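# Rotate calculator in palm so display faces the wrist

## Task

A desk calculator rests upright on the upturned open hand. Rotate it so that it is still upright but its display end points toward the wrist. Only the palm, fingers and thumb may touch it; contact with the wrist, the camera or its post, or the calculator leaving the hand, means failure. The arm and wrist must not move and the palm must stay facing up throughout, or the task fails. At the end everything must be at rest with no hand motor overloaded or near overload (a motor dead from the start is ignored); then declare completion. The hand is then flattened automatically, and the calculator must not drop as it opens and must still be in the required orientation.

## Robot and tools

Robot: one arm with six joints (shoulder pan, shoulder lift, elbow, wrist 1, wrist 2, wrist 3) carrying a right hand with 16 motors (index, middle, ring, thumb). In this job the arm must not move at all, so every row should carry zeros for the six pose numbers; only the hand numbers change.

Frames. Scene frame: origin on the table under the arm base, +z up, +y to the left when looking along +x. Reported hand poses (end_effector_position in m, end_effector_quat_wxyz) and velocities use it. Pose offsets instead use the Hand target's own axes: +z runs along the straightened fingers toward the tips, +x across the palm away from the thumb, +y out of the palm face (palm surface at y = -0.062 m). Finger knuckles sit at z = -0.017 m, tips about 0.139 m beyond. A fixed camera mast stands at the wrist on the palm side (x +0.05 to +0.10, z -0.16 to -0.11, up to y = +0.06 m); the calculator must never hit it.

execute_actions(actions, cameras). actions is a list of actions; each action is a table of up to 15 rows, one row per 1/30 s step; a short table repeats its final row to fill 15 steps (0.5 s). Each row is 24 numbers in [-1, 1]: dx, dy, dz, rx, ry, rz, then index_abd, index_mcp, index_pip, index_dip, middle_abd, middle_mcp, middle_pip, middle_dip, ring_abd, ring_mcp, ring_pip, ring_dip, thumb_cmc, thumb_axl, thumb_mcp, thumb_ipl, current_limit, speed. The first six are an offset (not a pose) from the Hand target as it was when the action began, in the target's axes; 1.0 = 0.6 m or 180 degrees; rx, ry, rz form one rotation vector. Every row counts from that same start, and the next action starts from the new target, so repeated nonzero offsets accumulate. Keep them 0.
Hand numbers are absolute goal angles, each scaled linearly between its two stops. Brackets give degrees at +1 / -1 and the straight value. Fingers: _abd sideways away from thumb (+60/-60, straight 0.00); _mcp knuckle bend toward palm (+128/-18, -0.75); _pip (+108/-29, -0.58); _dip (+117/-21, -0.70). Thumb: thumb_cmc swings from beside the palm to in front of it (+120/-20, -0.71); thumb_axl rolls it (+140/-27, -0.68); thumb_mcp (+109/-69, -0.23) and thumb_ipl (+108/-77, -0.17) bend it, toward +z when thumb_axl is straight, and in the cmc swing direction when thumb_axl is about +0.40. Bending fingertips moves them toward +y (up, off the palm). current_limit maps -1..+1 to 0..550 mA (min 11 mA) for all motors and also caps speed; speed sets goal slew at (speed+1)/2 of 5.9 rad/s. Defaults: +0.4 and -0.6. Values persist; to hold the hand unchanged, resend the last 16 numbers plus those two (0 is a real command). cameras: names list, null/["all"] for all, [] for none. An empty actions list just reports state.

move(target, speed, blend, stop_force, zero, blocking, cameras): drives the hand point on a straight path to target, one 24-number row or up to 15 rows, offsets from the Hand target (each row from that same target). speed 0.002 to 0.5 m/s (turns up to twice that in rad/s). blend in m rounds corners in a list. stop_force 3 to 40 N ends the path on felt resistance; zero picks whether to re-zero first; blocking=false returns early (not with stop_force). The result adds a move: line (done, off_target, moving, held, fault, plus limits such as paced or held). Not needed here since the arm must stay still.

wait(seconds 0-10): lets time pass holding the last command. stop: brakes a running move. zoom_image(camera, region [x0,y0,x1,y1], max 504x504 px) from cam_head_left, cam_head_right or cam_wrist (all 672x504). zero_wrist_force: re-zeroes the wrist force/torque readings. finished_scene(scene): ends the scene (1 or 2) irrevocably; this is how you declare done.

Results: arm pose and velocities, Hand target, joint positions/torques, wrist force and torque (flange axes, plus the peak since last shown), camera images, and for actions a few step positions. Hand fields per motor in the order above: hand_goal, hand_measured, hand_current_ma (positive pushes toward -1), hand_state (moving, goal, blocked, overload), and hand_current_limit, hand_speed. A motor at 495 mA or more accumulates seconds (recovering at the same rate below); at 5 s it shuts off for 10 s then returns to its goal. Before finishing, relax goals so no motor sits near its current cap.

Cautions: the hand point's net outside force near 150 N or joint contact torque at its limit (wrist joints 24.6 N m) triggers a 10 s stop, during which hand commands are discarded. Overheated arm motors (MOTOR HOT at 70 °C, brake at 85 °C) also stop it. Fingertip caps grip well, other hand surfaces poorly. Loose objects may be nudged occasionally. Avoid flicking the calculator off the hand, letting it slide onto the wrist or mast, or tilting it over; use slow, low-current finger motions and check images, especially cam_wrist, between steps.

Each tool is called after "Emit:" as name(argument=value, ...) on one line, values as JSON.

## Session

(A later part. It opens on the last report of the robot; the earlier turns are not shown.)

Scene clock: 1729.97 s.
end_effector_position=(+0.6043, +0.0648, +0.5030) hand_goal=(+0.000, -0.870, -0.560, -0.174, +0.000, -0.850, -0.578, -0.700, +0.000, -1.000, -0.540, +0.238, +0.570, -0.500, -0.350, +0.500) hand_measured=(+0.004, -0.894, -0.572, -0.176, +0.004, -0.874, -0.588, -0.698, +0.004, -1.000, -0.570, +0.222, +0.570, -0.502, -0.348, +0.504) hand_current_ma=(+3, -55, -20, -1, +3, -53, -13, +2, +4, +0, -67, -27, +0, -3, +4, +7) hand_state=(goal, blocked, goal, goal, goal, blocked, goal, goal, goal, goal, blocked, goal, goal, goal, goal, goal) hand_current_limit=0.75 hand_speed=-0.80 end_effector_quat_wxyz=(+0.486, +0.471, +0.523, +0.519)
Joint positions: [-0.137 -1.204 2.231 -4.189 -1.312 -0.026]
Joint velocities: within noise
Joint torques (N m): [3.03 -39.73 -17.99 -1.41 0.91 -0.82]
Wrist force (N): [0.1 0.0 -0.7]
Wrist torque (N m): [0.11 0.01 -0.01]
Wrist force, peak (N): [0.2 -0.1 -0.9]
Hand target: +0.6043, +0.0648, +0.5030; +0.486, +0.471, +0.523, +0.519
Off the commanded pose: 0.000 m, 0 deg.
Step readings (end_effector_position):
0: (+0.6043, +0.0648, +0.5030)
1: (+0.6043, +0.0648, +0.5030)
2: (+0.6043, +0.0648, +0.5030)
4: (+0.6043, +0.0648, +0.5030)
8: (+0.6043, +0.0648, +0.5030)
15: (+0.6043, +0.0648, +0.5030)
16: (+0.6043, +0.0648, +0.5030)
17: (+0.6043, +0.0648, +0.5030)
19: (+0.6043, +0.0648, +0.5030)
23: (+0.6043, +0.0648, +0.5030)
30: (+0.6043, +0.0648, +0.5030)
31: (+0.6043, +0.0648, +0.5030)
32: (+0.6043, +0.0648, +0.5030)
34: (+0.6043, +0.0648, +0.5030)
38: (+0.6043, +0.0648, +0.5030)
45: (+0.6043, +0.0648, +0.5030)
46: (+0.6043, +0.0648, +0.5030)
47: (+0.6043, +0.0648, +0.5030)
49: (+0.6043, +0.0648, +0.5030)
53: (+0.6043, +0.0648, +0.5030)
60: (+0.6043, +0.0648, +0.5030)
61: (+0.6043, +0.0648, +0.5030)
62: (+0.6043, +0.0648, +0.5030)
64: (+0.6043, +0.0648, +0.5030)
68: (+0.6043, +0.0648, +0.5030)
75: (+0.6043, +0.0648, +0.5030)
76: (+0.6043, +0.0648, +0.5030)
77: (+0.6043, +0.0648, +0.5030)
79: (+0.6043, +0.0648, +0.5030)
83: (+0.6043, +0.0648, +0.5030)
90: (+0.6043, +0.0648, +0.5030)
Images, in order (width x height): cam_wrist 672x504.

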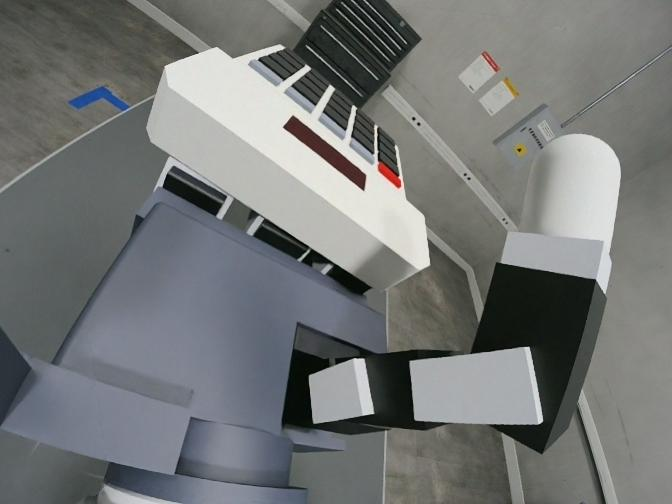

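Emit:
execute_actions(actions=[[[0,0,0,0,0,0, 0.0,-0.87,-0.56,-0.174, 0.0,-0.82,-0.577,-0.7, 0,-1.0,-0.54,0.239, 0.571,-0.5,-0.35,0.5, 0.75,-0.8]]], cameras=["cam_wrist", "cam_head_left"])

Scene clock: 1759.77 s.
end_effector_position=(+0.6043, +0.0648, +0.5030) hand_goal=(+0.000, -0.870, -0.560, -0.174, +0.000, -0.820, -0.578, -0.700, +0.000, -1.000, -0.540, +0.238, +0.570, -0.500, -0.350, +0.500) hand_measured=(+0.004, -0.894, -0.572, -0.176, +0.004, -0.844, -0.588, -0.698, +0.004, -1.000, -0.570, +0.222, +0.570, -0.502, -0.348, +0.504) hand_current_ma=(+3, -55, -20, -1, +2, -54, -13, +2, +4, +0, -67, -27, +0, -3, +4, +7) hand_state=(goal, blocked, goal, goal, goal, blocked, goal, goal, goal, goal, blocked, goal, goal, goal, goal, goal) hand_current_limit=0.75 hand_speed=-0.80 end_effector_quat_wxyz=(+0.486, +0.471, +0.523, +0.519)
Joint positions: [-0.137 -1.204 2.231 -4.189 -1.312 -0.026]
Joint velocities: within noise
Joint torques (N m): [3.04 -39.07 -17.99 -1.32 1.3 -0.89]
Wrist force (N): [-0.1 -0.1 -0.7]
Wrist torque (N m): [0.11 0.04 -0.02]
Wrist force, peak (N): [0.2 0.0 -1.0]
Hand target: +0.6043, +0.0648, +0.5030; +0.486, +0.471, +0.523, +0.519
Off the commanded pose: 0.000 m, 0 deg.
Step readings (end_effector_position):
0: (+0.6043, +0.0648, +0.5030)
1: (+0.6043, +0.0648, +0.5030)
2: (+0.6043, +0.0648, +0.5030)
4: (+0.6043, +0.0648, +0.5030)
8: (+0.6043, +0.0648, +0.5030)
15: (+0.6043, +0.0648, +0.5030)
Images, in order (width x height): cam_head_left 672x504, cam_wrist 672x504.

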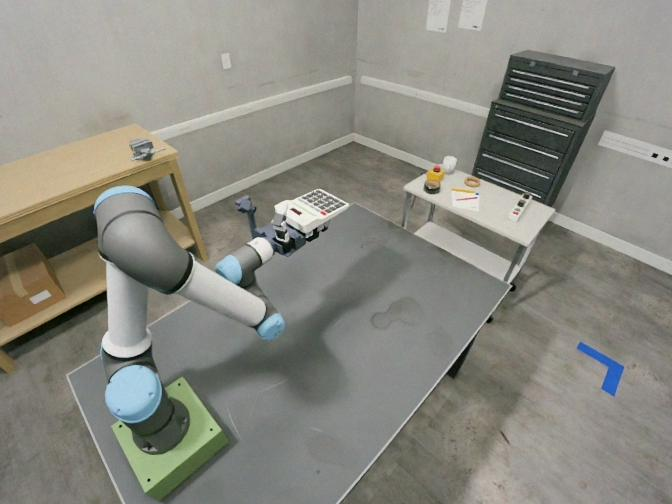

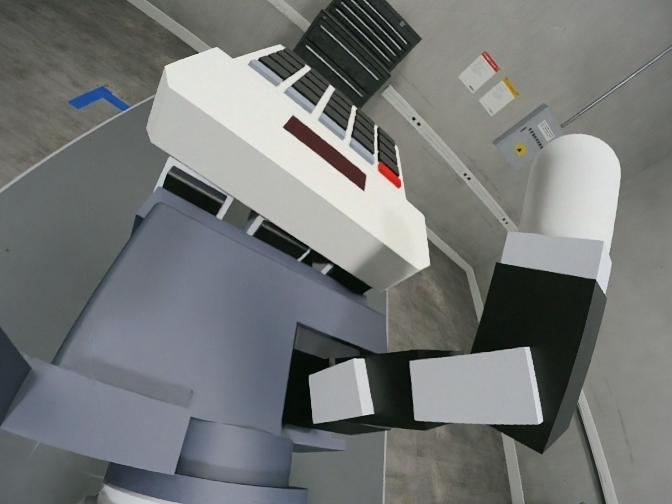

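Emit:
execute_actions(actions=[[[0,0,0,0,0,0, 0.0,-0.87,-0.56,-0.174, 0.0,-0.79,-0.577,-0.7, 0,-1.0,-0.54,0.239, 0.571,-0.5,-0.35,0.5, 0.75,-0.8]], [[0,0,0,0,0,0, 0.0,-0.87,-0.56,-0.174, 0.0,-0.77,-0.577,-0.7, 0,-1.0,-0.54,0.239, 0.571,-0.5,-0.35,0.5, 0.75,-0.85]]], cameras=["cam_wrist"])

Emit:
execute_actions(actions=[[[0,0,0,0,0,0, 0.0,-0.87,-0.56,-0.174, 0.0,-0.755,-0.577,-0.7, 0,-1.0,-0.54,0.239, 0.571,-0.5,-0.35,0.5, 0.75,-0.85]]], cameras=["cam_wrist"])

Scene clock: 1765.20 s.
end_effector_position=(+0.6043, +0.0648, +0.5030) hand_goal=(+0.000, -0.870, -0.560, -0.174, +0.000, -0.770, -0.578, -0.700, +0.000, -1.000, -0.540, +0.238, +0.570, -0.500, -0.350, +0.500) hand_measured=(+0.004, -0.894, -0.572, -0.176, +0.004, -0.794, -0.588, -0.698, +0.004, -1.000, -0.570, +0.222, +0.570, -0.502, -0.348, +0.504) hand_current_ma=(+3, -55, -20, -1, +2, -55, -13, +2, +4, +0, -67, -27, +0, -3, +4, +7) hand_state=(goal, blocked, goal, goal, goal, blocked, goal, goal, goal, goal, blocked, goal, goal, goal, goal, goal) hand_current_limit=0.75 hand_speed=-0.85 end_effector_quat_wxyz=(+0.486, +0.471, +0.523, +0.519)
Joint positions: [-0.137 -1.204 2.231 -4.189 -1.312 -0.026]
Joint velocities: within noise
Joint torques (N m): [2.61 -38.74 -17.8 -1.38 1.35 -0.83]
Wrist force (N): [-0.1 0.0 -0.6]
Wrist torque (N m): [0.11 0.04 -0.02]
Wrist force, peak (N): [0.1 -0.1 -0.9]
Hand target: +0.6043, +0.0648, +0.5030; +0.486, +0.471, +0.523, +0.519
Off the commanded pose: 0.000 m, 0 deg.
Step readings (end_effector_position):
0: (+0.6043, +0.0648, +0.5030)
1: (+0.6043, +0.0648, +0.5030)
2: (+0.6043, +0.0648, +0.5030)
4: (+0.6043, +0.0648, +0.5030)
8: (+0.6043, +0.0648, +0.5030)
15: (+0.6043, +0.0648, +0.5030)
16: (+0.6043, +0.0648, +0.5030)
17: (+0.6043, +0.0648, +0.5030)
19: (+0.6043, +0.0648, +0.5030)
23: (+0.6043, +0.0648, +0.5030)
30: (+0.6043, +0.0648, +0.5030)
Images, in order (width x height): cam_wrist 672x504.

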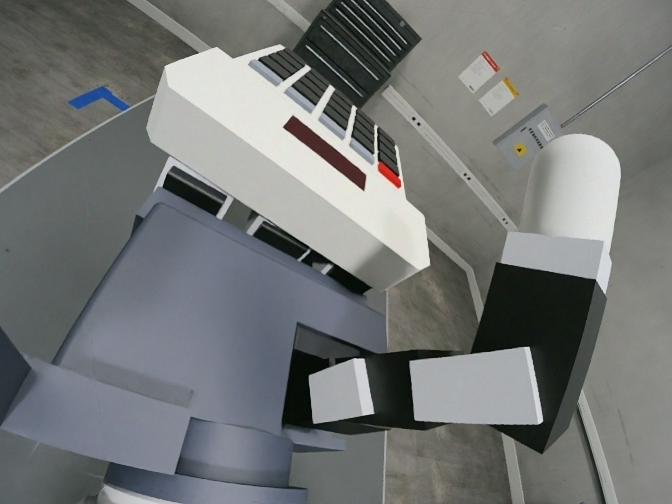

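Scene clock: 1765.90 s.
end_effector_position=(+0.6043, +0.0648, +0.5030) hand_goal=(+0.000, -0.870, -0.560, -0.174, +0.000, -0.756, -0.578, -0.700, +0.000, -1.000, -0.540, +0.238, +0.570, -0.500, -0.350, +0.500) hand_measured=(+0.004, -0.894, -0.572, -0.176, +0.004, -0.780, -0.588, -0.698, +0.004, -1.000, -0.570, +0.222, +0.570, -0.502, -0.348, +0.504) hand_current_ma=(+3, -55, -20, -1, +2, -55, -13, +2, +4, +0, -67, -27, +0, -3, +4, +7) hand_state=(goal, blocked, goal, goal, goal, blocked, goal, goal, goal, goal, blocked, goal, goal, goal, goal, goal) hand_current_limit=0.75 hand_speed=-0.85 end_effector_quat_wxyz=(+0.486, +0.471, +0.523, +0.519)
Joint positions: [-0.137 -1.204 2.231 -4.189 -1.312 -0.026]
Joint velocities: within noise
Joint torques (N m): [2.27 -38.56 -17.88 -1.27 1.34 -0.84]
Wrist force (N): [-0.1 -0.1 -0.7]
Wrist torque (N m): [0.10 0.03 -0.02]
Wrist force, peak (N): [-0.1 -0.2 -0.8]
Hand target: +0.6043, +0.0648, +0.5030; +0.486, +0.471, +0.523, +0.519
Off the commanded pose: 0.000 m, 0 deg.
Step readings (end_effector_position):
0: (+0.6043, +0.0648, +0.5030)
1: (+0.6043, +0.0648, +0.5030)
2: (+0.6043, +0.0648, +0.5030)
4: (+0.6043, +0.0648, +0.5030)
8: (+0.6043, +0.0648, +0.5030)
15: (+0.6043, +0.0648, +0.5030)
Images, in order (width x height): cam_wrist 672x504.

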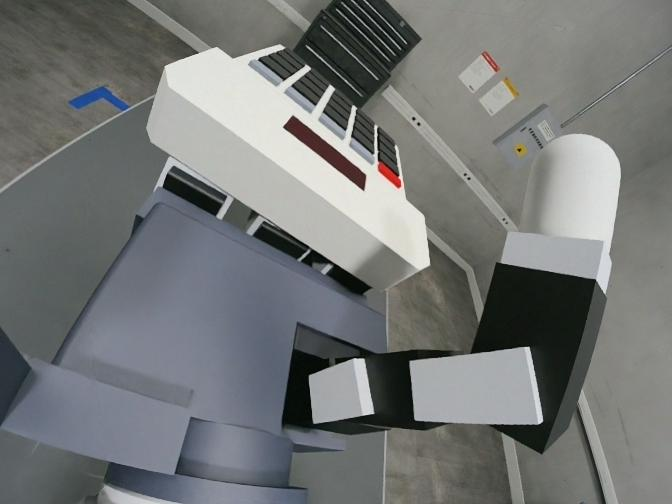

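Emit:
execute_actions(actions=[[[0,0,0,0,0,0, 0.0,-0.87,-0.56,-0.174, 0.0,-0.9,-0.577,-0.7, 0,-0.98,-0.55,0.2, 0.571,-0.5,-0.35,0.5, 0.75,-0.8]], [[0,0,0,0,0,0, 0.0,-0.85,-0.56,-0.25, 0.0,-0.9,-0.577,-0.7, 0,-0.96,-0.55,0.15, 0.571,-0.5,-0.35,0.5, 0.75,-0.8]]], cameras=["cam_wrist"])

Emit:
execute_actions(actions=[[[0,0,0,0,0,0, 0.0,-0.83,-0.56,-0.326, 0.0,-0.9,-0.577,-0.7, 0,-0.945,-0.55,0.1, 0.571,-0.5,-0.35,0.5, 0.75,-0.8]]], cameras=["cam_wrist"])

Scene clock: 1821.70 s.
end_effector_position=(+0.6043, +0.0648, +0.5030) hand_goal=(+0.000, -0.850, -0.560, -0.250, +0.000, -0.900, -0.578, -0.700, +0.000, -0.960, -0.550, +0.150, +0.570, -0.500, -0.350, +0.500) hand_measured=(+0.000, -0.890, -0.572, -0.250, +0.002, -0.908, -0.588, -0.698, +0.000, -0.998, -0.570, +0.146, +0.570, -0.502, -0.348, +0.504) hand_current_ma=(+1, -103, -20, +1, +2, -13, -13, +2, +0, -99, -39, -4, +0, -3, +4, +7) hand_state=(goal, blocked, goal, goal, goal, goal, goal, goal, goal, blocked, blocked, goal, goal, goal, goal, goal) hand_current_limit=0.75 hand_speed=-0.80 end_effector_quat_wxyz=(+0.486, +0.471, +0.523, +0.519)
Joint positions: [-0.137 -1.204 2.231 -4.189 -1.312 -0.026]
Joint velocities: within noise
Joint torques (N m): [2.09 -39.09 -17.86 -1.33 1.91 -0.92]
Wrist force (N): [0.1 0.0 -0.6]
Wrist torque (N m): [0.11 0.01 -0.01]
Wrist force, peak (N): [0.3 0.1 -1.0]
Hand target: +0.6043, +0.0648, +0.5030; +0.486, +0.471, +0.523, +0.519
Off the commanded pose: 0.000 m, 0 deg.
Step readings (end_effector_position):
0: (+0.6043, +0.0648, +0.5030)
1: (+0.6043, +0.0648, +0.5030)
2: (+0.6043, +0.0648, +0.5030)
4: (+0.6043, +0.0648, +0.5030)
8: (+0.6043, +0.0648, +0.5030)
15: (+0.6043, +0.0648, +0.5030)
16: (+0.6043, +0.0648, +0.5030)
17: (+0.6043, +0.0648, +0.5030)
19: (+0.6043, +0.0648, +0.5030)
23: (+0.6043, +0.0648, +0.5030)
30: (+0.6043, +0.0648, +0.5030)
Images, in order (width x height): cam_wrist 672x504.

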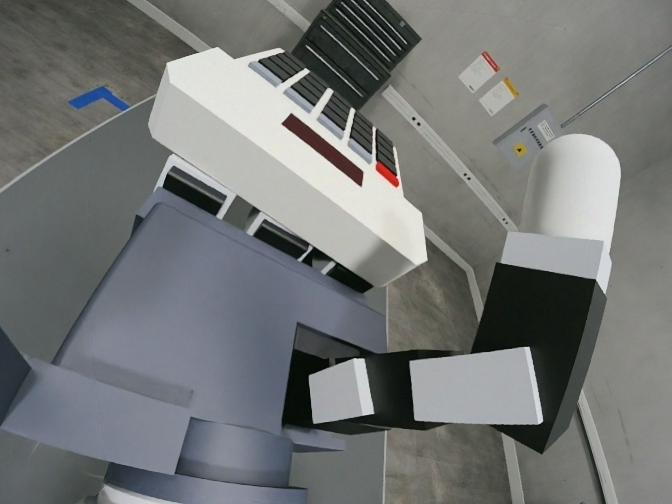

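Scene clock: 1822.40 s.
end_effector_position=(+0.6043, +0.0648, +0.5030) hand_goal=(+0.000, -0.830, -0.560, -0.326, +0.000, -0.900, -0.578, -0.700, +0.000, -0.946, -0.550, +0.100, +0.570, -0.500, -0.350, +0.500) hand_measured=(+0.000, -0.872, -0.572, -0.326, +0.002, -0.908, -0.588, -0.698, +0.000, -0.994, -0.570, +0.096, +0.570, -0.502, -0.348, +0.504) hand_current_ma=(+0, -114, -20, +0, +2, -13, -13, +2, +0, -133, -39, -4, +0, -3, +4, +7) hand_state=(goal, blocked, goal, goal, goal, goal, goal, goal, goal, blocked, blocked, goal, goal, goal, goal, goal) hand_current_limit=0.75 hand_speed=-0.80 end_effector_quat_wxyz=(+0.486, +0.471, +0.523, +0.519)
Joint positions: [-0.137 -1.204 2.231 -4.189 -1.312 -0.026]
Joint velocities: within noise
Joint torques (N m): [2.51 -38.84 -17.85 -1.43 1.93 -0.85]
Wrist force (N): [0.1 -0.1 -0.8]
Wrist torque (N m): [0.12 0.00 -0.01]
Wrist force, peak (N): [0.1 -0.2 -0.9]
Hand target: +0.6043, +0.0648, +0.5030; +0.486, +0.471, +0.523, +0.519
Off the commanded pose: 0.000 m, 0 deg.
Step readings (end_effector_position):
0: (+0.6043, +0.0648, +0.5030)
1: (+0.6043, +0.0648, +0.5030)
2: (+0.6043, +0.0648, +0.5030)
4: (+0.6043, +0.0648, +0.5030)
8: (+0.6043, +0.0648, +0.5030)
15: (+0.6043, +0.0648, +0.5030)
Images, in order (width x height): cam_wrist 672x504.

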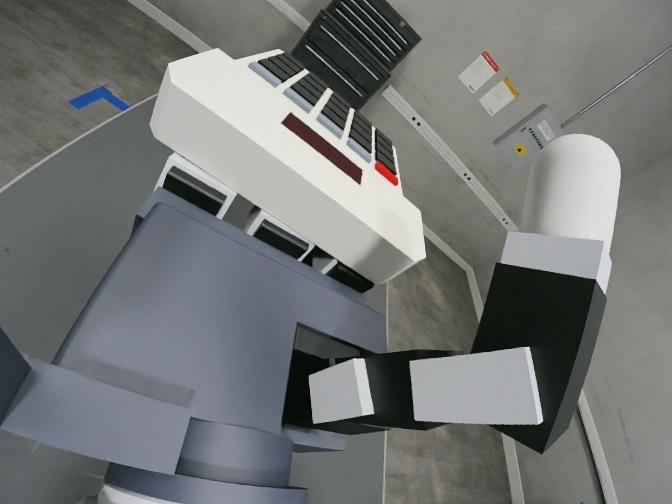

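Emit:
execute_actions(actions=[[[0,0,0,0,0,0, 0.0,-0.80,-0.56,-0.40, 0.0,-0.9,-0.577,-0.7, 0,-0.93,-0.55,0.06, 0.571,-0.5,-0.35,0.5, 0.75,-0.8]], [[0,0,0,0,0,0, 0.0,-0.775,-0.56,-0.478, 0.0,-0.9,-0.577,-0.7, 0,-0.915,-0.55,0.02, 0.571,-0.5,-0.35,0.5, 0.75,-0.8]]], cameras=["cam_wrist"])

Emit:
execute_actions(actions=[[[0,0,0,0,0,0, 0.0,-0.75,-0.56,-0.55, 0.0,-0.9,-0.577,-0.7, 0,-0.90,-0.55,-0.02, 0.571,-0.5,-0.35,0.5, 0.75,-0.8]], [[0,0,0,0,0,0, 0.0,-0.73,-0.56,-0.63, 0.0,-0.9,-0.577,-0.7, 0,-0.89,-0.55,-0.02, 0.571,-0.5,-0.35,0.5, 0.75,-0.8]]], cameras=["cam_wrist", "cam_head_left"])

Scene clock: 1833.37 s.
end_effector_position=(+0.6043, +0.0648, +0.5030) hand_goal=(+0.000, -0.776, -0.560, -0.478, +0.000, -0.900, -0.578, -0.700, +0.000, -0.916, -0.550, +0.020, +0.570, -0.500, -0.350, +0.500) hand_measured=(+0.000, -0.818, -0.572, -0.478, +0.002, -0.908, -0.588, -0.698, +0.000, -0.966, -0.570, +0.016, +0.570, -0.502, -0.348, +0.504) hand_current_ma=(+0, -113, -20, +0, +2, -13, -13, +2, +0, -141, -39, -3, +0, -3, +4, +7) hand_state=(goal, blocked, goal, goal, goal, goal, goal, goal, goal, blocked, blocked, goal, goal, goal, goal, goal) hand_current_limit=0.75 hand_speed=-0.80 end_effector_quat_wxyz=(+0.486, +0.471, +0.523, +0.519)
Joint positions: [-0.137 -1.204 2.231 -4.189 -1.312 -0.026]
Joint velocities: within noise
Joint torques (N m): [2.18 -38.85 -17.88 -1.49 2.06 -0.82]
Wrist force (N): [0.1 -0.1 -0.8]
Wrist torque (N m): [0.12 0.02 -0.01]
Wrist force, peak (N): [0.0 -0.2 -0.9]
Hand target: +0.6043, +0.0648, +0.5030; +0.486, +0.471, +0.523, +0.519
Off the commanded pose: 0.000 m, 0 deg.
Step readings (end_effector_position):
0: (+0.6043, +0.0648, +0.5030)
1: (+0.6043, +0.0648, +0.5030)
2: (+0.6043, +0.0648, +0.5030)
4: (+0.6043, +0.0648, +0.5030)
8: (+0.6043, +0.0648, +0.5030)
15: (+0.6043, +0.0648, +0.5030)
16: (+0.6043, +0.0648, +0.5030)
17: (+0.6043, +0.0648, +0.5030)
19: (+0.6043, +0.0648, +0.5030)
23: (+0.6043, +0.0648, +0.5030)
30: (+0.6043, +0.0648, +0.5030)
Images, in order (width x height): cam_wrist 672x504.

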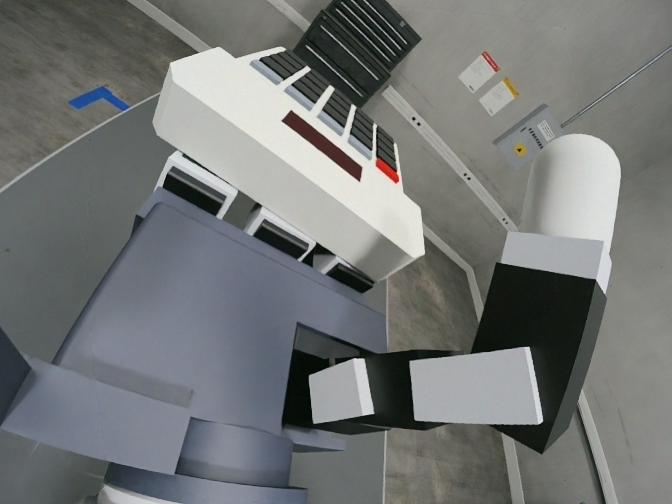

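Scene clock: 1834.57 s.
end_effector_position=(+0.6043, +0.0648, +0.5030) hand_goal=(+0.000, -0.730, -0.560, -0.630, +0.000, -0.900, -0.578, -0.700, +0.000, -0.890, -0.550, -0.020, +0.570, -0.500, -0.350, +0.500) hand_measured=(+0.000, -0.772, -0.572, -0.630, +0.002, -0.908, -0.588, -0.698, +0.000, -0.948, -0.570, -0.024, +0.570, -0.502, -0.348, +0.504) hand_current_ma=(+0, -113, -20, +0, +2, -13, -13, +2, +0, -170, -39, -4, +0, -3, +4, +7) hand_state=(goal, blocked, goal, goal, goal, goal, goal, goal, goal, blocked, blocked, goal, goal, goal, goal, goal) hand_current_limit=0.75 hand_speed=-0.80 end_effector_quat_wxyz=(+0.486, +0.471, +0.523, +0.519)
Joint positions: [-0.137 -1.204 2.231 -4.189 -1.312 -0.026]
Joint velocities: within noise
Joint torques (N m): [2.11 -38.44 -17.71 -1.53 2.18 -0.8]
Wrist force (N): [0.0 -0.1 -0.7]
Wrist torque (N m): [0.13 0.02 -0.01]
Wrist force, peak (N): [0.2 -0.1 -0.9]
Hand target: +0.6043, +0.0648, +0.5030; +0.486, +0.471, +0.523, +0.519
Off the commanded pose: 0.000 m, 0 deg.
Step readings (end_effector_position):
0: (+0.6043, +0.0648, +0.5030)
1: (+0.6043, +0.0648, +0.5030)
2: (+0.6043, +0.0648, +0.5030)
4: (+0.6043, +0.0648, +0.5030)
8: (+0.6043, +0.0648, +0.5030)
15: (+0.6043, +0.0648, +0.5030)
16: (+0.6043, +0.0648, +0.5030)
17: (+0.6043, +0.0648, +0.5030)
19: (+0.6043, +0.0648, +0.5030)
23: (+0.6043, +0.0648, +0.5030)
30: (+0.6043, +0.0648, +0.5030)
Images, in order (width x height): cam_head_left 672x504, cam_wrist 672x504.

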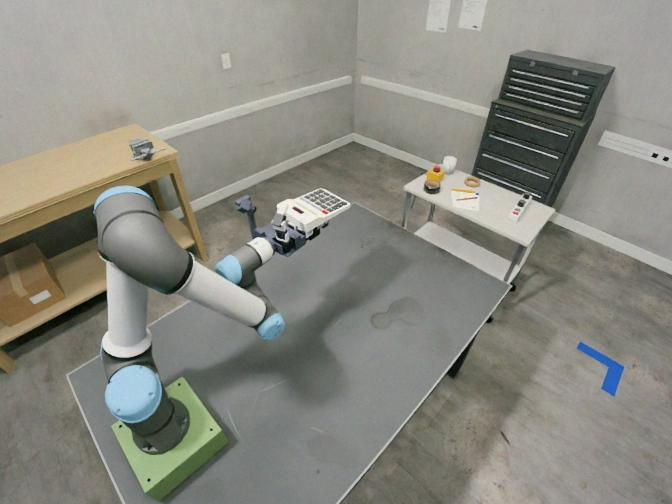

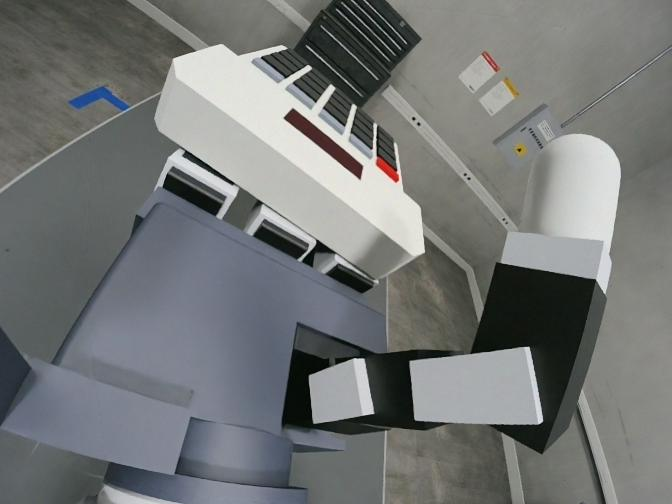

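Emit:
execute_actions(actions=[[[0,0,0,0,0,0, 0.0,-0.71,-0.56,-0.70, 0.0,-0.9,-0.577,-0.7, 0,-0.875,-0.55,-0.06, 0.571,-0.5,-0.35,0.5, 0.75,-0.85]]], cameras=["cam_wrist", "cam_head_left"])

Emit:
zoom_image(camera="cam_wrist", region=[100, 0, 480, 300])

Emit:
zoom_image(camera="cam_head_left", region=[230, 170, 370, 275])

Scene clock: 1840.50 s.
end_effector_position=(+0.6043, +0.0648, +0.5030) hand_goal=(+0.000, -0.710, -0.560, -0.700, +0.000, -0.900, -0.578, -0.700, +0.000, -0.876, -0.550, -0.060, +0.570, -0.500, -0.350, +0.500) hand_measured=(+0.000, -0.754, -0.572, -0.700, +0.002, -0.908, -0.588, -0.698, +0.000, -0.936, -0.570, -0.064, +0.570, -0.502, -0.348, +0.504) hand_current_ma=(+0, -115, -20, +0, +2, -13, -13, +2, +0, -180, -39, -4, +0, -3, +4, +7) hand_state=(goal, blocked, goal, goal, goal, goal, goal, goal, goal, blocked, blocked, goal, goal, goal, goal, goal) hand_current_limit=0.75 hand_speed=-0.85 end_effector_quat_wxyz=(+0.486, +0.471, +0.523, +0.519)
Joint positions: [-0.137 -1.204 2.231 -4.189 -1.312 -0.026]
Joint velocities: within noise
Joint torques (N m): [1.96 -38.88 -17.82 -1.5 2.15 -0.89]
Wrist force (N): [0.0 0.0 -0.7]
Wrist torque (N m): [0.14 0.02 -0.02]
Wrist force, peak (N): [0.1 0.0 -0.9]
Hand target: +0.6043, +0.0648, +0.5030; +0.486, +0.471, +0.523, +0.519
Off the commanded pose: 0.000 m, 0 deg.
Step readings (end_effector_position):
0: (+0.6043, +0.0648, +0.5030)
1: (+0.6043, +0.0648, +0.5030)
2: (+0.6043, +0.0648, +0.5030)
4: (+0.6043, +0.0648, +0.5030)
8: (+0.6043, +0.0648, +0.5030)
15: (+0.6043, +0.0648, +0.5030)
Images, in order (width x height): cam_head_left 672x504, cam_wrist 672x504.

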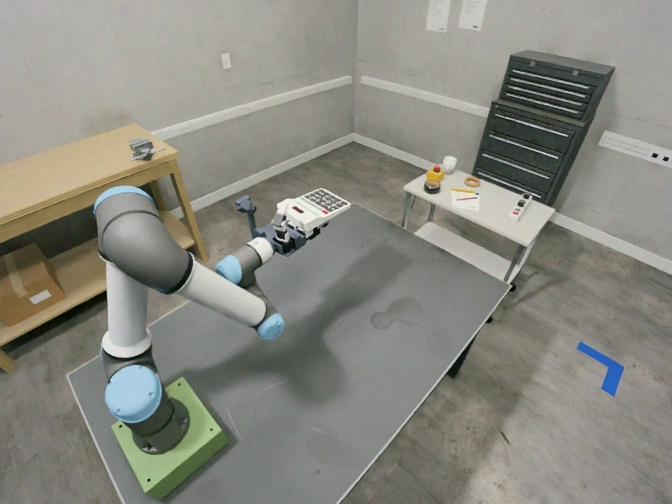

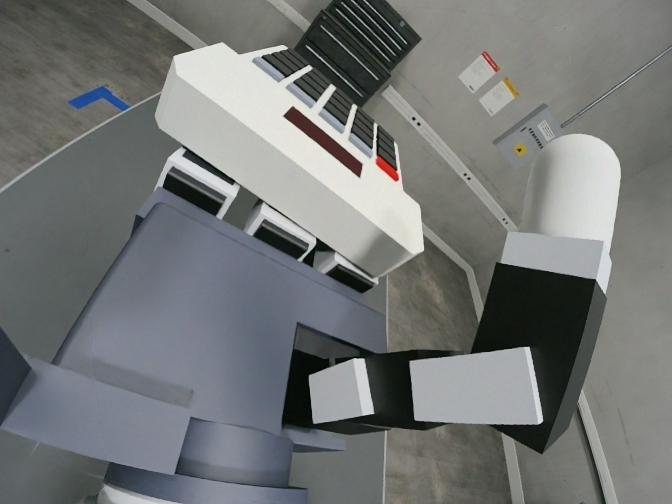

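Scaled by 1.326 from the camera's 672x504 image, which has a finer 960x720 frame.

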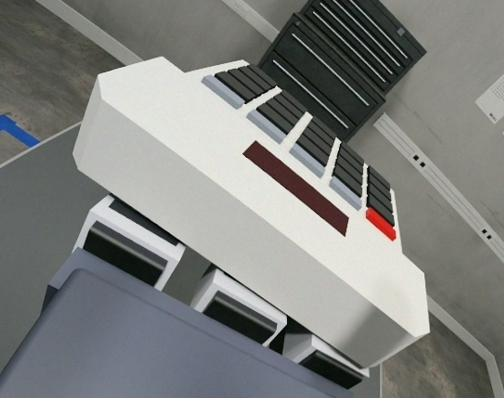

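Scaled by 3.600 from the camera's 672x504 image, which has a finer 960x720 frame.

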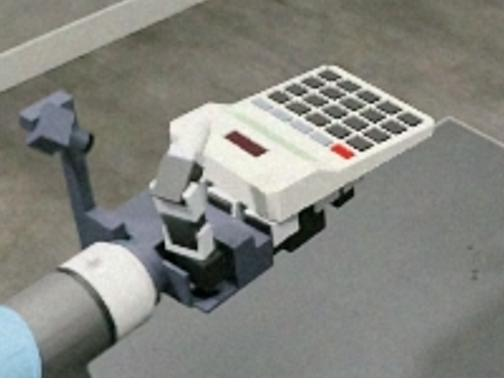

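Emit:
execute_actions(actions=[[[0,0,0,0,0,0, 0.0,-0.71,-0.56,-0.70, 0.0,-0.9,-0.577,-0.7, 0,-0.9,-0.55,0.0, 0.571,-0.5,-0.35,0.5, 0.75,-0.8]], [[0,0,0,0,0,0, 0.0,-0.71,-0.56,-0.70, 0.0,-0.9,-0.577,-0.7, 0,-0.93,-0.555,0.07, 0.571,-0.5,-0.35,0.5, 0.75,-0.8]], [[0,0,0,0,0,0, 0.0,-0.71,-0.56,-0.70, 0.0,-0.9,-0.577,-0.7, 0,-0.955,-0.56,0.14, 0.571,-0.5,-0.35,0.5, 0.75,-0.8]]], cameras=["cam_wrist"])

Emit:
zoom_image(camera="cam_wrist", region=[100, 0, 480, 300])

Scene clock: 1885.23 s.
end_effector_position=(+0.6043, +0.0648, +0.5030) hand_goal=(+0.000, -0.710, -0.560, -0.700, +0.000, -0.900, -0.578, -0.700, +0.000, -0.956, -0.560, +0.140, +0.570, -0.500, -0.350, +0.500) hand_measured=(+0.000, -0.752, -0.572, -0.700, +0.002, -0.908, -0.588, -0.698, +0.004, -0.982, -0.574, +0.124, +0.570, -0.502, -0.348, +0.504) hand_current_ma=(+0, -110, -20, +0, +2, -13, -13, +2, +3, -59, -23, -29, +0, -3, +4, +7) hand_state=(goal, blocked, goal, goal, goal, goal, goal, goal, goal, blocked, goal, goal, goal, goal, goal, goal) hand_current_limit=0.75 hand_speed=-0.80 end_effector_quat_wxyz=(+0.486, +0.471, +0.523, +0.519)
Joint positions: [-0.137 -1.204 2.231 -4.189 -1.312 -0.026]
Joint velocities: within noise
Joint torques (N m): [1.35 -38.52 -17.96 -1.98 2.14 -0.85]
Wrist force (N): [0.0 0.1 -0.7]
Wrist torque (N m): [0.14 0.02 0.00]
Wrist force, peak (N): [0.1 -0.1 -1.0]
Hand target: +0.6043, +0.0648, +0.5030; +0.486, +0.471, +0.523, +0.519
Off the commanded pose: 0.000 m, 0 deg.
Step readings (end_effector_position):
0: (+0.6043, +0.0648, +0.5030)
1: (+0.6043, +0.0648, +0.5030)
2: (+0.6043, +0.0648, +0.5030)
4: (+0.6043, +0.0648, +0.5030)
8: (+0.6043, +0.0648, +0.5030)
15: (+0.6043, +0.0648, +0.5030)
16: (+0.6043, +0.0648, +0.5030)
17: (+0.6043, +0.0648, +0.5030)
19: (+0.6043, +0.0648, +0.5030)
23: (+0.6043, +0.0648, +0.5030)
30: (+0.6043, +0.0648, +0.5030)
31: (+0.6043, +0.0648, +0.5030)
32: (+0.6043, +0.0648, +0.5030)
34: (+0.6043, +0.0648, +0.5030)
38: (+0.6043, +0.0648, +0.5030)
45: (+0.6043, +0.0648, +0.5030)
Images, in order (width x height): cam_wrist 672x504.

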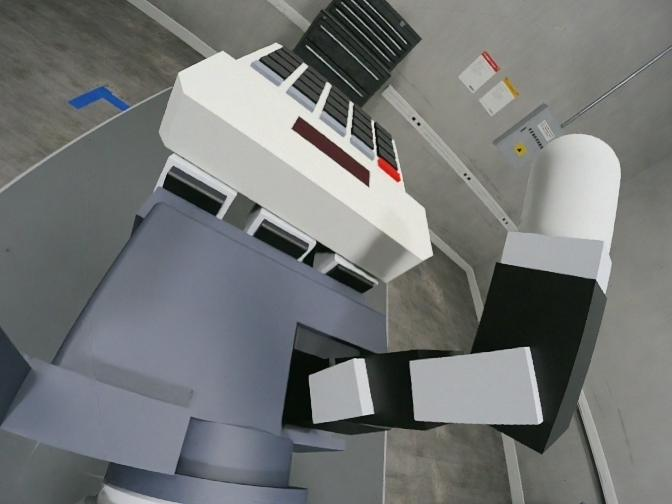

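Scaled by 1.326 from the camera's 672x504 image, which has a finer 960x720 frame.

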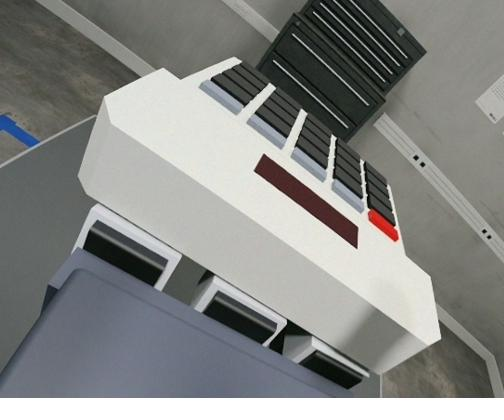

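Emit:
execute_actions(actions=[[[0,0,0,0,0,0, 0.0,-0.71,-0.56,-0.70, 0.0,-0.8,-0.577,-0.7, 0,-0.955,-0.56,0.14, 0.571,-0.5,-0.35,0.5, 0.75,-0.8]], [[0,0,0,0,0,0, 0.0,-0.71,-0.56,-0.70, 0.0,-0.755,-0.577,-0.7, 0,-0.955,-0.56,0.14, 0.571,-0.5,-0.35,0.5, 0.75,-0.8]], [[0,0,0,0,0,0, 0.0,-0.71,-0.56,-0.70, 0.0,-0.73,-0.577,-0.7, 0,-0.955,-0.56,0.14, 0.571,-0.5,-0.35,0.5, 0.75,-0.85]]], cameras=["cam_wrist"])

Emit:
execute_actions(actions=[[[0,0,0,0,0,0, 0.0,-0.71,-0.56,-0.70, 0.0,-0.71,-0.577,-0.7, 0,-0.955,-0.56,0.14, 0.571,-0.5,-0.35,0.5, 0.75,-0.85]]], cameras=["cam_wrist"])

Scene clock: 1906.87 s.
end_effector_position=(+0.6043, +0.0648, +0.5030) hand_goal=(+0.000, -0.710, -0.560, -0.700, +0.000, -0.730, -0.578, -0.700, +0.000, -0.956, -0.560, +0.140, +0.570, -0.500, -0.350, +0.500) hand_measured=(+0.000, -0.752, -0.572, -0.700, +0.002, -0.754, -0.588, -0.698, +0.004, -0.982, -0.574, +0.124, +0.570, -0.502, -0.348, +0.504) hand_current_ma=(+0, -110, -20, +0, +2, -55, -13, +2, +3, -60, -23, -29, +0, -3, +4, +7) hand_state=(goal, blocked, goal, goal, goal, blocked, goal, goal, goal, blocked, goal, goal, goal, goal, goal, goal) hand_current_limit=0.75 hand_speed=-0.85 end_effector_quat_wxyz=(+0.486, +0.471, +0.523, +0.519)
Joint positions: [-0.137 -1.204 2.231 -4.189 -1.312 -0.026]
Joint velocities: within noise
Joint torques (N m): [1.34 -38.68 -17.91 -2.13 2.02 -0.83]
Wrist force (N): [-0.1 -0.2 -0.8]
Wrist torque (N m): [0.12 0.03 -0.02]
Wrist force, peak (N): [0.0 0.1 -1.0]
Hand target: +0.6043, +0.0648, +0.5030; +0.486, +0.471, +0.523, +0.519
Off the commanded pose: 0.000 m, 0 deg.
Step readings (end_effector_position):
0: (+0.6043, +0.0648, +0.5030)
1: (+0.6043, +0.0648, +0.5030)
2: (+0.6043, +0.0648, +0.5030)
4: (+0.6043, +0.0648, +0.5030)
8: (+0.6043, +0.0648, +0.5030)
15: (+0.6043, +0.0648, +0.5030)
16: (+0.6043, +0.0648, +0.5030)
17: (+0.6043, +0.0648, +0.5030)
19: (+0.6043, +0.0648, +0.5030)
23: (+0.6043, +0.0648, +0.5030)
30: (+0.6043, +0.0648, +0.5030)
31: (+0.6043, +0.0648, +0.5030)
32: (+0.6043, +0.0648, +0.5030)
34: (+0.6043, +0.0648, +0.5030)
38: (+0.6043, +0.0648, +0.5030)
45: (+0.6043, +0.0648, +0.5030)
Images, in order (width x height): cam_wrist 672x504.

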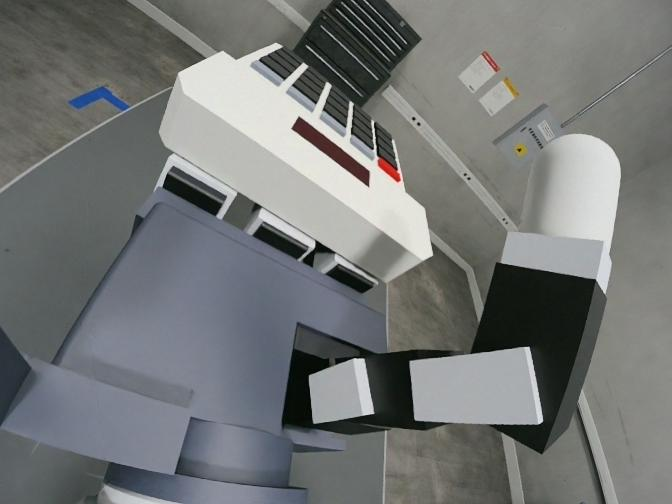

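Scene clock: 1907.57 s.
end_effector_position=(+0.6043, +0.0648, +0.5030) hand_goal=(+0.000, -0.710, -0.560, -0.700, +0.000, -0.710, -0.578, -0.700, +0.000, -0.956, -0.560, +0.140, +0.570, -0.500, -0.350, +0.500) hand_measured=(+0.000, -0.752, -0.572, -0.700, +0.002, -0.748, -0.588, -0.698, +0.004, -0.982, -0.574, +0.128, +0.570, -0.502, -0.348, +0.504) hand_current_ma=(+0, -108, -20, +0, +2, -95, -13, +1, +3, -60, -23, -21, +0, -3, +4, +7) hand_state=(goal, blocked, goal, goal, goal, blocked, goal, goal, goal, blocked, goal, goal, goal, goal, goal, goal) hand_current_limit=0.75 hand_speed=-0.85 end_effector_quat_wxyz=(+0.486, +0.471, +0.523, +0.519)
Joint positions: [-0.137 -1.204 2.231 -4.189 -1.312 -0.026]
Joint velocities: within noise
Joint torques (N m): [0.96 -38.87 -17.97 -2.14 1.91 -0.89]
Wrist force (N): [0.1 -0.1 -0.7]
Wrist torque (N m): [0.12 0.01 -0.01]
Wrist force, peak (N): [0.1 -0.1 -1.0]
Hand target: +0.6043, +0.0648, +0.5030; +0.486, +0.471, +0.523, +0.519
Off the commanded pose: 0.000 m, 0 deg.
Step readings (end_effector_position):
0: (+0.6043, +0.0648, +0.5030)
1: (+0.6043, +0.0648, +0.5030)
2: (+0.6043, +0.0648, +0.5030)
4: (+0.6043, +0.0648, +0.5030)
8: (+0.6043, +0.0648, +0.5030)
15: (+0.6043, +0.0648, +0.5030)
Images, in order (width x height): cam_wrist 672x504.

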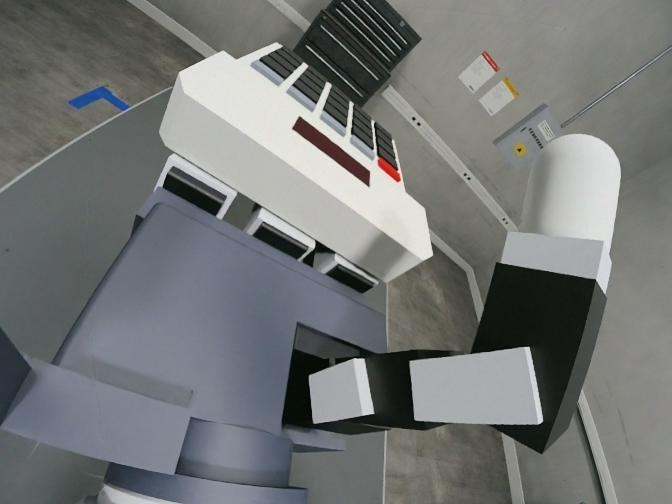

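Emit:
execute_actions(actions=[[[0,0,0,0,0,0, 0.0,-0.71,-0.56,-0.70, 0.0,-0.69,-0.577,-0.7, 0,-0.97,-0.56,0.14, 0.571,-0.5,-0.35,0.5, 0.75,-0.85]]], cameras=["cam_wrist"])

Emit:
execute_actions(actions=[[[0,0,0,0,0,0, 0.0,-0.71,-0.56,-0.70, 0.0,-0.68,-0.577,-0.7, 0,-1.0,-0.6,0.14, 0.571,-0.5,-0.35,0.5, 0.75,-0.85]]], cameras=["cam_wrist"])

Scene clock: 1922.57 s.
end_effector_position=(+0.6043, +0.0648, +0.5030) hand_goal=(+0.000, -0.710, -0.560, -0.700, +0.000, -0.690, -0.578, -0.700, +0.000, -0.970, -0.560, +0.140, +0.570, -0.500, -0.350, +0.500) hand_measured=(+0.000, -0.750, -0.572, -0.700, +0.002, -0.746, -0.588, -0.700, +0.004, -0.984, -0.574, +0.132, +0.570, -0.502, -0.348, +0.504) hand_current_ma=(+0, -105, -20, +0, +2, -160, -13, +0, +3, -25, -23, -10, +0, -3, +4, +7) hand_state=(goal, blocked, goal, goal, goal, blocked, goal, goal, goal, goal, goal, goal, goal, goal, goal, goal) hand_current_limit=0.75 hand_speed=-0.85 end_effector_quat_wxyz=(+0.486, +0.471, +0.523, +0.519)
Joint positions: [-0.137 -1.204 2.231 -4.189 -1.312 -0.026]
Joint velocities: within noise
Joint torques (N m): [1.47 -38.3 -18.42 -2.31 2.02 -1.03]
Wrist force (N): [0.0 -0.1 -0.7]
Wrist torque (N m): [0.13 0.03 -0.01]
Wrist force, peak (N): [0.1 -0.2 -1.0]
Hand target: +0.6043, +0.0648, +0.5030; +0.486, +0.471, +0.523, +0.519
Off the commanded pose: 0.000 m, 0 deg.
Step readings (end_effector_position):
0: (+0.6043, +0.0648, +0.5030)
1: (+0.6043, +0.0648, +0.5030)
2: (+0.6043, +0.0648, +0.5030)
4: (+0.6043, +0.0648, +0.5030)
8: (+0.6043, +0.0648, +0.5030)
15: (+0.6043, +0.0648, +0.5030)
Images, in order (width x height): cam_wrist 672x504.

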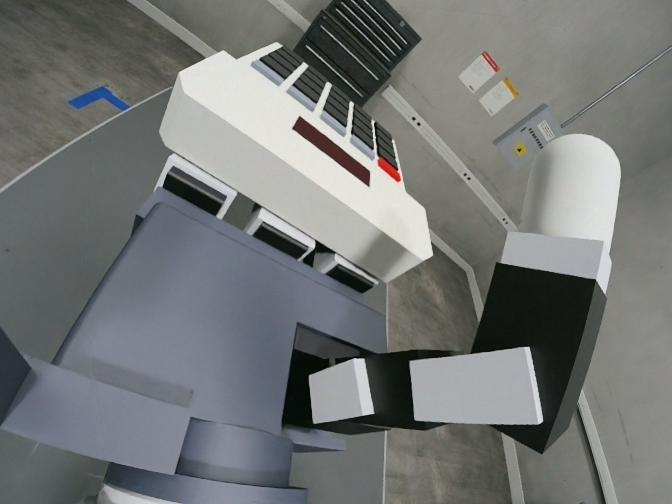

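Scene clock: 1923.27 s.
end_effector_position=(+0.6043, +0.0648, +0.5030) hand_goal=(+0.000, -0.710, -0.560, -0.700, +0.000, -0.680, -0.578, -0.700, +0.000, -1.000, -0.600, +0.140, +0.570, -0.500, -0.350, +0.500) hand_measured=(+0.000, -0.750, -0.572, -0.700, +0.002, -0.744, -0.588, -0.700, +0.004, -1.000, -0.600, +0.136, +0.570, -0.502, -0.348, +0.504) hand_current_ma=(+0, -102, -20, +0, +2, -194, -13, +0, +3, +0, +0, -3, +0, -3, +4, +7) hand_state=(goal, blocked, goal, goal, goal, blocked, goal, goal, goal, goal, goal, goal, goal, goal, goal, goal) hand_current_limit=0.75 hand_speed=-0.85 end_effector_quat_wxyz=(+0.486, +0.471, +0.523, +0.519)
Joint positions: [-0.137 -1.204 2.231 -4.189 -1.312 -0.026]
Joint velocities: within noise
Joint torques (N m): [1.32 -38.18 -17.88 -2.25 2 -0.94]
Wrist force (N): [-0.1 -0.1 -0.6]
Wrist torque (N m): [0.11 0.03 -0.02]
Wrist force, peak (N): [0.1 -0.1 -0.8]
Hand target: +0.6043, +0.0648, +0.5030; +0.486, +0.471, +0.523, +0.519
Off the commanded pose: 0.000 m, 0 deg.
Step readings (end_effector_position):
0: (+0.6043, +0.0648, +0.5030)
1: (+0.6043, +0.0648, +0.5030)
2: (+0.6043, +0.0648, +0.5030)
4: (+0.6043, +0.0648, +0.5030)
8: (+0.6043, +0.0648, +0.5030)
15: (+0.6043, +0.0648, +0.5030)
Images, in order (width x height): cam_wrist 672x504.

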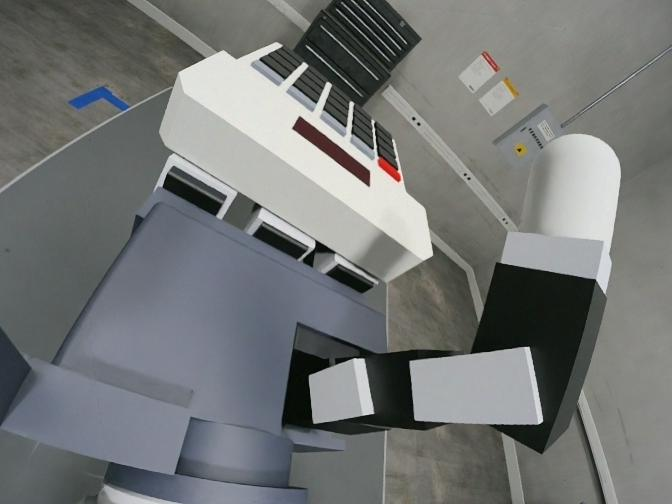

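Emit:
execute_actions(actions=[[[0,0,0,0,0,0, 0.0,-0.71,-0.56,-0.70, 0.0,-0.68,-0.577,-0.7, 0,-1.0,-0.85,0.14, 0.571,-0.5,-0.35,0.5, 0.75,-0.8]], [[0,0,0,0,0,0, 0.0,-0.71,-0.56,-0.70, 0.0,-0.68,-0.577,-0.7, 0,-1.0,-0.95,-0.3, 0.571,-0.5,-0.35,0.5, 0.75,-0.7]], [[0,0,0,0,0,0, 0.0,-0.71,-0.56,-0.70, 0.0,-0.68,-0.577,-0.7, 0,-1.0,-0.95,-0.7, 0.571,-0.5,-0.35,0.5, 0.75,-0.7]]], cameras=["cam_wrist"])

Emit:
execute_actions(actions=[[[0,0,0,0,0,0, 0.0,-0.71,-0.56,-0.70, 0.0,-0.68,-0.577,-0.7, 0,-1.0,-0.577,-0.7, 0.571,-0.5,-0.35,0.5, 0.75,-0.7]], [[0,0,0,0,0,0, 0.0,-0.71,-0.56,-0.70, 0.0,-0.68,-0.577,-0.7, 0,-0.9,-0.577,-0.7, 0.571,-0.5,-0.35,0.5, 0.75,-0.7]], [[0,0,0,0,0,0, 0.0,-0.71,-0.56,-0.70, 0.0,-0.68,-0.577,-0.7, 0,-0.82,-0.577,-0.7, 0.571,-0.5,-0.35,0.5, 0.75,-0.8]]], cameras=["cam_wrist"])

Scene clock: 1937.17 s.
end_effector_position=(+0.6043, +0.0648, +0.5030) hand_goal=(+0.000, -0.710, -0.560, -0.700, +0.000, -0.680, -0.578, -0.700, +0.000, -1.000, -0.950, -0.700, +0.570, -0.500, -0.350, +0.500) hand_measured=(+0.000, -0.750, -0.572, -0.700, +0.002, -0.744, -0.588, -0.700, +0.004, -1.000, -0.950, -0.698, +0.570, -0.502, -0.348, +0.504) hand_current_ma=(+0, -102, -20, +0, +2, -194, -13, +0, +3, +0, +0, +2, +0, -3, +4, +7) hand_state=(goal, blocked, goal, goal, goal, blocked, goal, goal, goal, goal, goal, goal, goal, goal, goal, goal) hand_current_limit=0.75 hand_speed=-0.70 end_effector_quat_wxyz=(+0.486, +0.471, +0.523, +0.519)
Joint positions: [-0.137 -1.204 2.231 -4.189 -1.312 -0.026]
Joint velocities: within noise
Joint torques (N m): [1.25 -38.47 -18.7 -2.34 2 -1.04]
Wrist force (N): [0.0 -0.1 -0.6]
Wrist torque (N m): [0.11 0.02 -0.01]
Wrist force, peak (N): [-0.2 -0.1 -1.0]
Hand target: +0.6043, +0.0648, +0.5030; +0.486, +0.471, +0.523, +0.519
Off the commanded pose: 0.000 m, 0 deg.
Step readings (end_effector_position):
0: (+0.6043, +0.0648, +0.5030)
1: (+0.6043, +0.0648, +0.5030)
2: (+0.6043, +0.0648, +0.5030)
4: (+0.6043, +0.0648, +0.5030)
8: (+0.6043, +0.0648, +0.5030)
15: (+0.6043, +0.0648, +0.5030)
16: (+0.6043, +0.0648, +0.5030)
17: (+0.6043, +0.0648, +0.5030)
19: (+0.6043, +0.0648, +0.5030)
23: (+0.6043, +0.0648, +0.5030)
30: (+0.6043, +0.0648, +0.5030)
31: (+0.6043, +0.0648, +0.5030)
32: (+0.6043, +0.0648, +0.5030)
34: (+0.6043, +0.0648, +0.5030)
38: (+0.6043, +0.0648, +0.5030)
45: (+0.6043, +0.0648, +0.5030)
Images, in order (width x height): cam_wrist 672x504.

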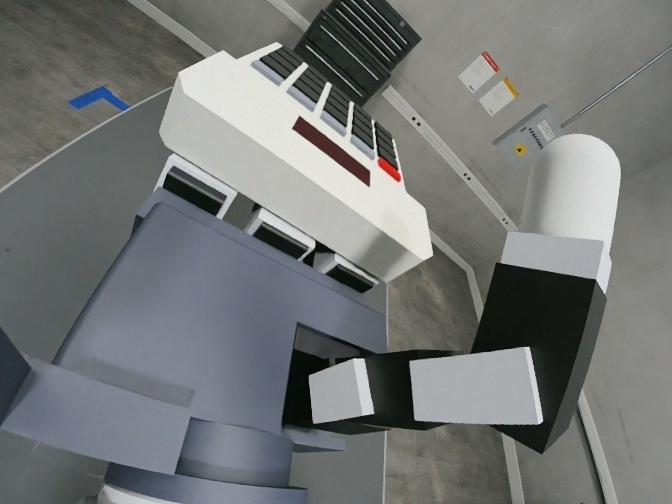

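Scene clock: 1938.87 s.
end_effector_position=(+0.6043, +0.0648, +0.5030) hand_goal=(+0.000, -0.710, -0.560, -0.700, +0.000, -0.680, -0.578, -0.700, +0.000, -0.820, -0.578, -0.700, +0.570, -0.500, -0.350, +0.500) hand_measured=(+0.000, -0.750, -0.572, -0.700, +0.002, -0.744, -0.588, -0.700, +0.004, -0.844, -0.586, -0.698, +0.570, -0.502, -0.348, +0.504) hand_current_ma=(+0, -102, -20, +0, +2, -194, -13, +0, +3, -54, -13, +1, +0, -3, +4, +7) hand_state=(goal, blocked, goal, goal, goal, blocked, goal, goal, goal, blocked, goal, goal, goal, goal, goal, goal) hand_current_limit=0.75 hand_speed=-0.80 end_effector_quat_wxyz=(+0.486, +0.471, +0.523, +0.519)
Joint positions: [-0.137 -1.204 2.231 -4.189 -1.312 -0.026]
Joint velocities: within noise
Joint torques (N m): [1.25 -38.12 -18.08 -2.29 1.95 -1.06]
Wrist force (N): [0.0 -0.2 -0.8]
Wrist torque (N m): [0.12 0.02 -0.01]
Wrist force, peak (N): [0.0 -0.1 -0.9]
Hand target: +0.6043, +0.0648, +0.5030; +0.486, +0.471, +0.523, +0.519
Off the commanded pose: 0.000 m, 0 deg.
Step readings (end_effector_position):
0: (+0.6043, +0.0648, +0.5030)
1: (+0.6043, +0.0648, +0.5030)
2: (+0.6043, +0.0648, +0.5030)
4: (+0.6043, +0.0648, +0.5030)
8: (+0.6043, +0.0648, +0.5030)
15: (+0.6043, +0.0648, +0.5030)
16: (+0.6043, +0.0648, +0.5030)
17: (+0.6043, +0.0648, +0.5030)
19: (+0.6043, +0.0648, +0.5030)
23: (+0.6043, +0.0648, +0.5030)
30: (+0.6043, +0.0648, +0.5030)
31: (+0.6043, +0.0648, +0.5030)
32: (+0.6043, +0.0648, +0.5030)
34: (+0.6043, +0.0648, +0.5030)
38: (+0.6043, +0.0648, +0.5030)
45: (+0.6043, +0.0648, +0.5030)
Images, in order (width x height): cam_wrist 672x504.

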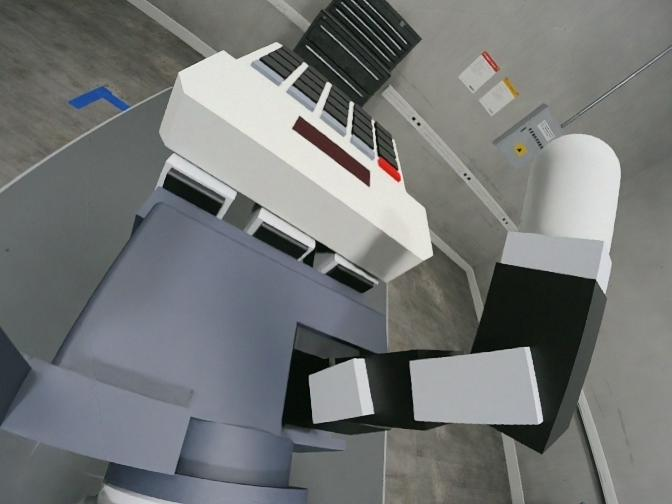

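Emit:
execute_actions(actions=[[[0,0,0,0,0,0, 0.0,-0.71,-0.56,-0.70, 0.0,-0.68,-0.577,-0.7, 0,-0.78,-0.577,-0.7, 0.571,-0.5,-0.35,0.5, 0.75,-0.8]], [[0,0,0,0,0,0, 0.0,-0.71,-0.56,-0.70, 0.0,-0.68,-0.577,-0.7, 0,-0.755,-0.577,-0.7, 0.571,-0.5,-0.35,0.5, 0.75,-0.85]]], cameras=["cam_wrist"])

Emit:
execute_actions(actions=[[[0,0,0,0,0,0, 0.0,-0.71,-0.577,-0.70, 0.0,-0.69,-0.577,-0.7, 0,-0.735,-0.577,-0.7, 0.571,-0.5,-0.35,0.5, 0.75,-0.85]]], cameras=["cam_wrist"])

Scene clock: 1949.87 s.
end_effector_position=(+0.6043, +0.0648, +0.5030) hand_goal=(+0.000, -0.710, -0.560, -0.700, +0.000, -0.680, -0.578, -0.700, +0.000, -0.756, -0.578, -0.700, +0.570, -0.500, -0.350, +0.500) hand_measured=(+0.000, -0.750, -0.572, -0.700, +0.002, -0.742, -0.588, -0.702, +0.004, -0.782, -0.586, -0.698, +0.570, -0.502, -0.348, +0.504) hand_current_ma=(+0, -101, -20, +0, +2, -185, -17, -1, +3, -61, -13, +1, +0, -3, +4, +7) hand_state=(goal, blocked, goal, goal, goal, blocked, goal, goal, goal, blocked, goal, goal, goal, goal, goal, goal) hand_current_limit=0.75 hand_speed=-0.85 end_effector_quat_wxyz=(+0.486, +0.471, +0.523, +0.519)
Joint positions: [-0.137 -1.204 2.231 -4.189 -1.312 -0.026]
Joint velocities: within noise
Joint torques (N m): [0.57 -38.59 -17.77 -2.37 1.97 -1.15]
Wrist force (N): [0.1 -0.2 -0.8]
Wrist torque (N m): [0.13 0.01 0.00]
Wrist force, peak (N): [0.1 -0.2 -1.0]
Hand target: +0.6043, +0.0648, +0.5030; +0.486, +0.471, +0.523, +0.519
Off the commanded pose: 0.000 m, 0 deg.
Step readings (end_effector_position):
0: (+0.6043, +0.0648, +0.5030)
1: (+0.6043, +0.0648, +0.5030)
2: (+0.6043, +0.0648, +0.5030)
4: (+0.6043, +0.0648, +0.5030)
8: (+0.6043, +0.0648, +0.5030)
15: (+0.6043, +0.0648, +0.5030)
16: (+0.6043, +0.0648, +0.5030)
17: (+0.6043, +0.0648, +0.5030)
19: (+0.6043, +0.0648, +0.5030)
23: (+0.6043, +0.0648, +0.5030)
30: (+0.6043, +0.0648, +0.5030)
Images, in order (width x height): cam_wrist 672x504.

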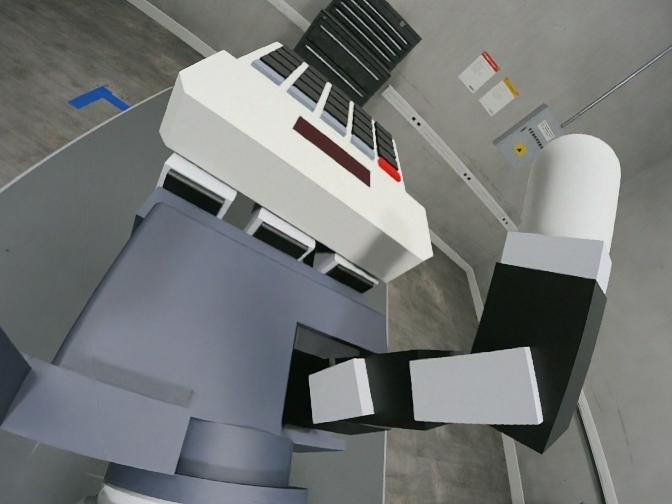

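Scene clock: 1950.57 s.
end_effector_position=(+0.6043, +0.0648, +0.5030) hand_goal=(+0.000, -0.710, -0.578, -0.700, +0.000, -0.690, -0.578, -0.700, +0.000, -0.736, -0.578, -0.700, +0.570, -0.500, -0.350, +0.500) hand_measured=(+0.000, -0.748, -0.584, -0.700, +0.002, -0.742, -0.592, -0.702, +0.004, -0.764, -0.586, -0.698, +0.570, -0.502, -0.348, +0.504) hand_current_ma=(+0, -94, -6, +0, +2, -146, -22, -2, +3, -62, -13, +1, +0, -3, +4, +7) hand_state=(goal, blocked, goal, goal, goal, blocked, goal, goal, goal, blocked, goal, goal, goal, goal, goal, goal) hand_current_limit=0.75 hand_speed=-0.85 end_effector_quat_wxyz=(+0.486, +0.471, +0.523, +0.519)
Joint positions: [-0.137 -1.204 2.231 -4.189 -1.312 -0.026]
Joint velocities: within noise
Joint torques (N m): [1.06 -37.8 -18.07 -2.5 1.91 -0.96]
Wrist force (N): [0.1 -0.2 -0.9]
Wrist torque (N m): [0.13 0.01 -0.01]
Wrist force, peak (N): [0.1 -0.2 -0.9]
Hand target: +0.6043, +0.0648, +0.5030; +0.486, +0.471, +0.523, +0.519
Off the commanded pose: 0.000 m, 0 deg.
Step readings (end_effector_position):
0: (+0.6043, +0.0648, +0.5030)
1: (+0.6043, +0.0648, +0.5030)
2: (+0.6043, +0.0648, +0.5030)
4: (+0.6043, +0.0648, +0.5030)
8: (+0.6043, +0.0648, +0.5030)
15: (+0.6043, +0.0648, +0.5030)
Images, in order (width x height): cam_wrist 672x504.

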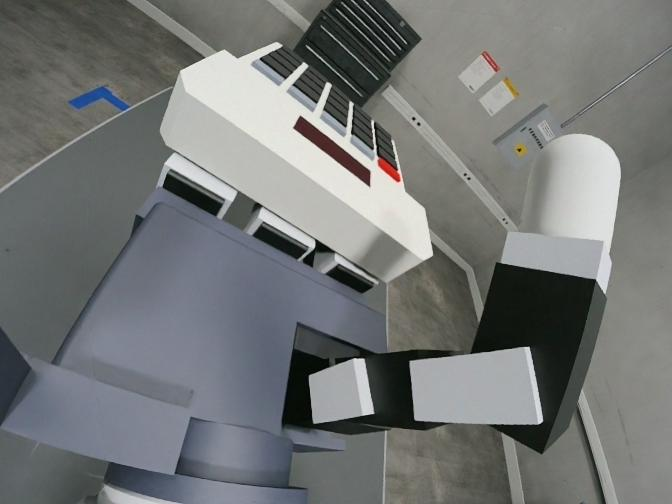

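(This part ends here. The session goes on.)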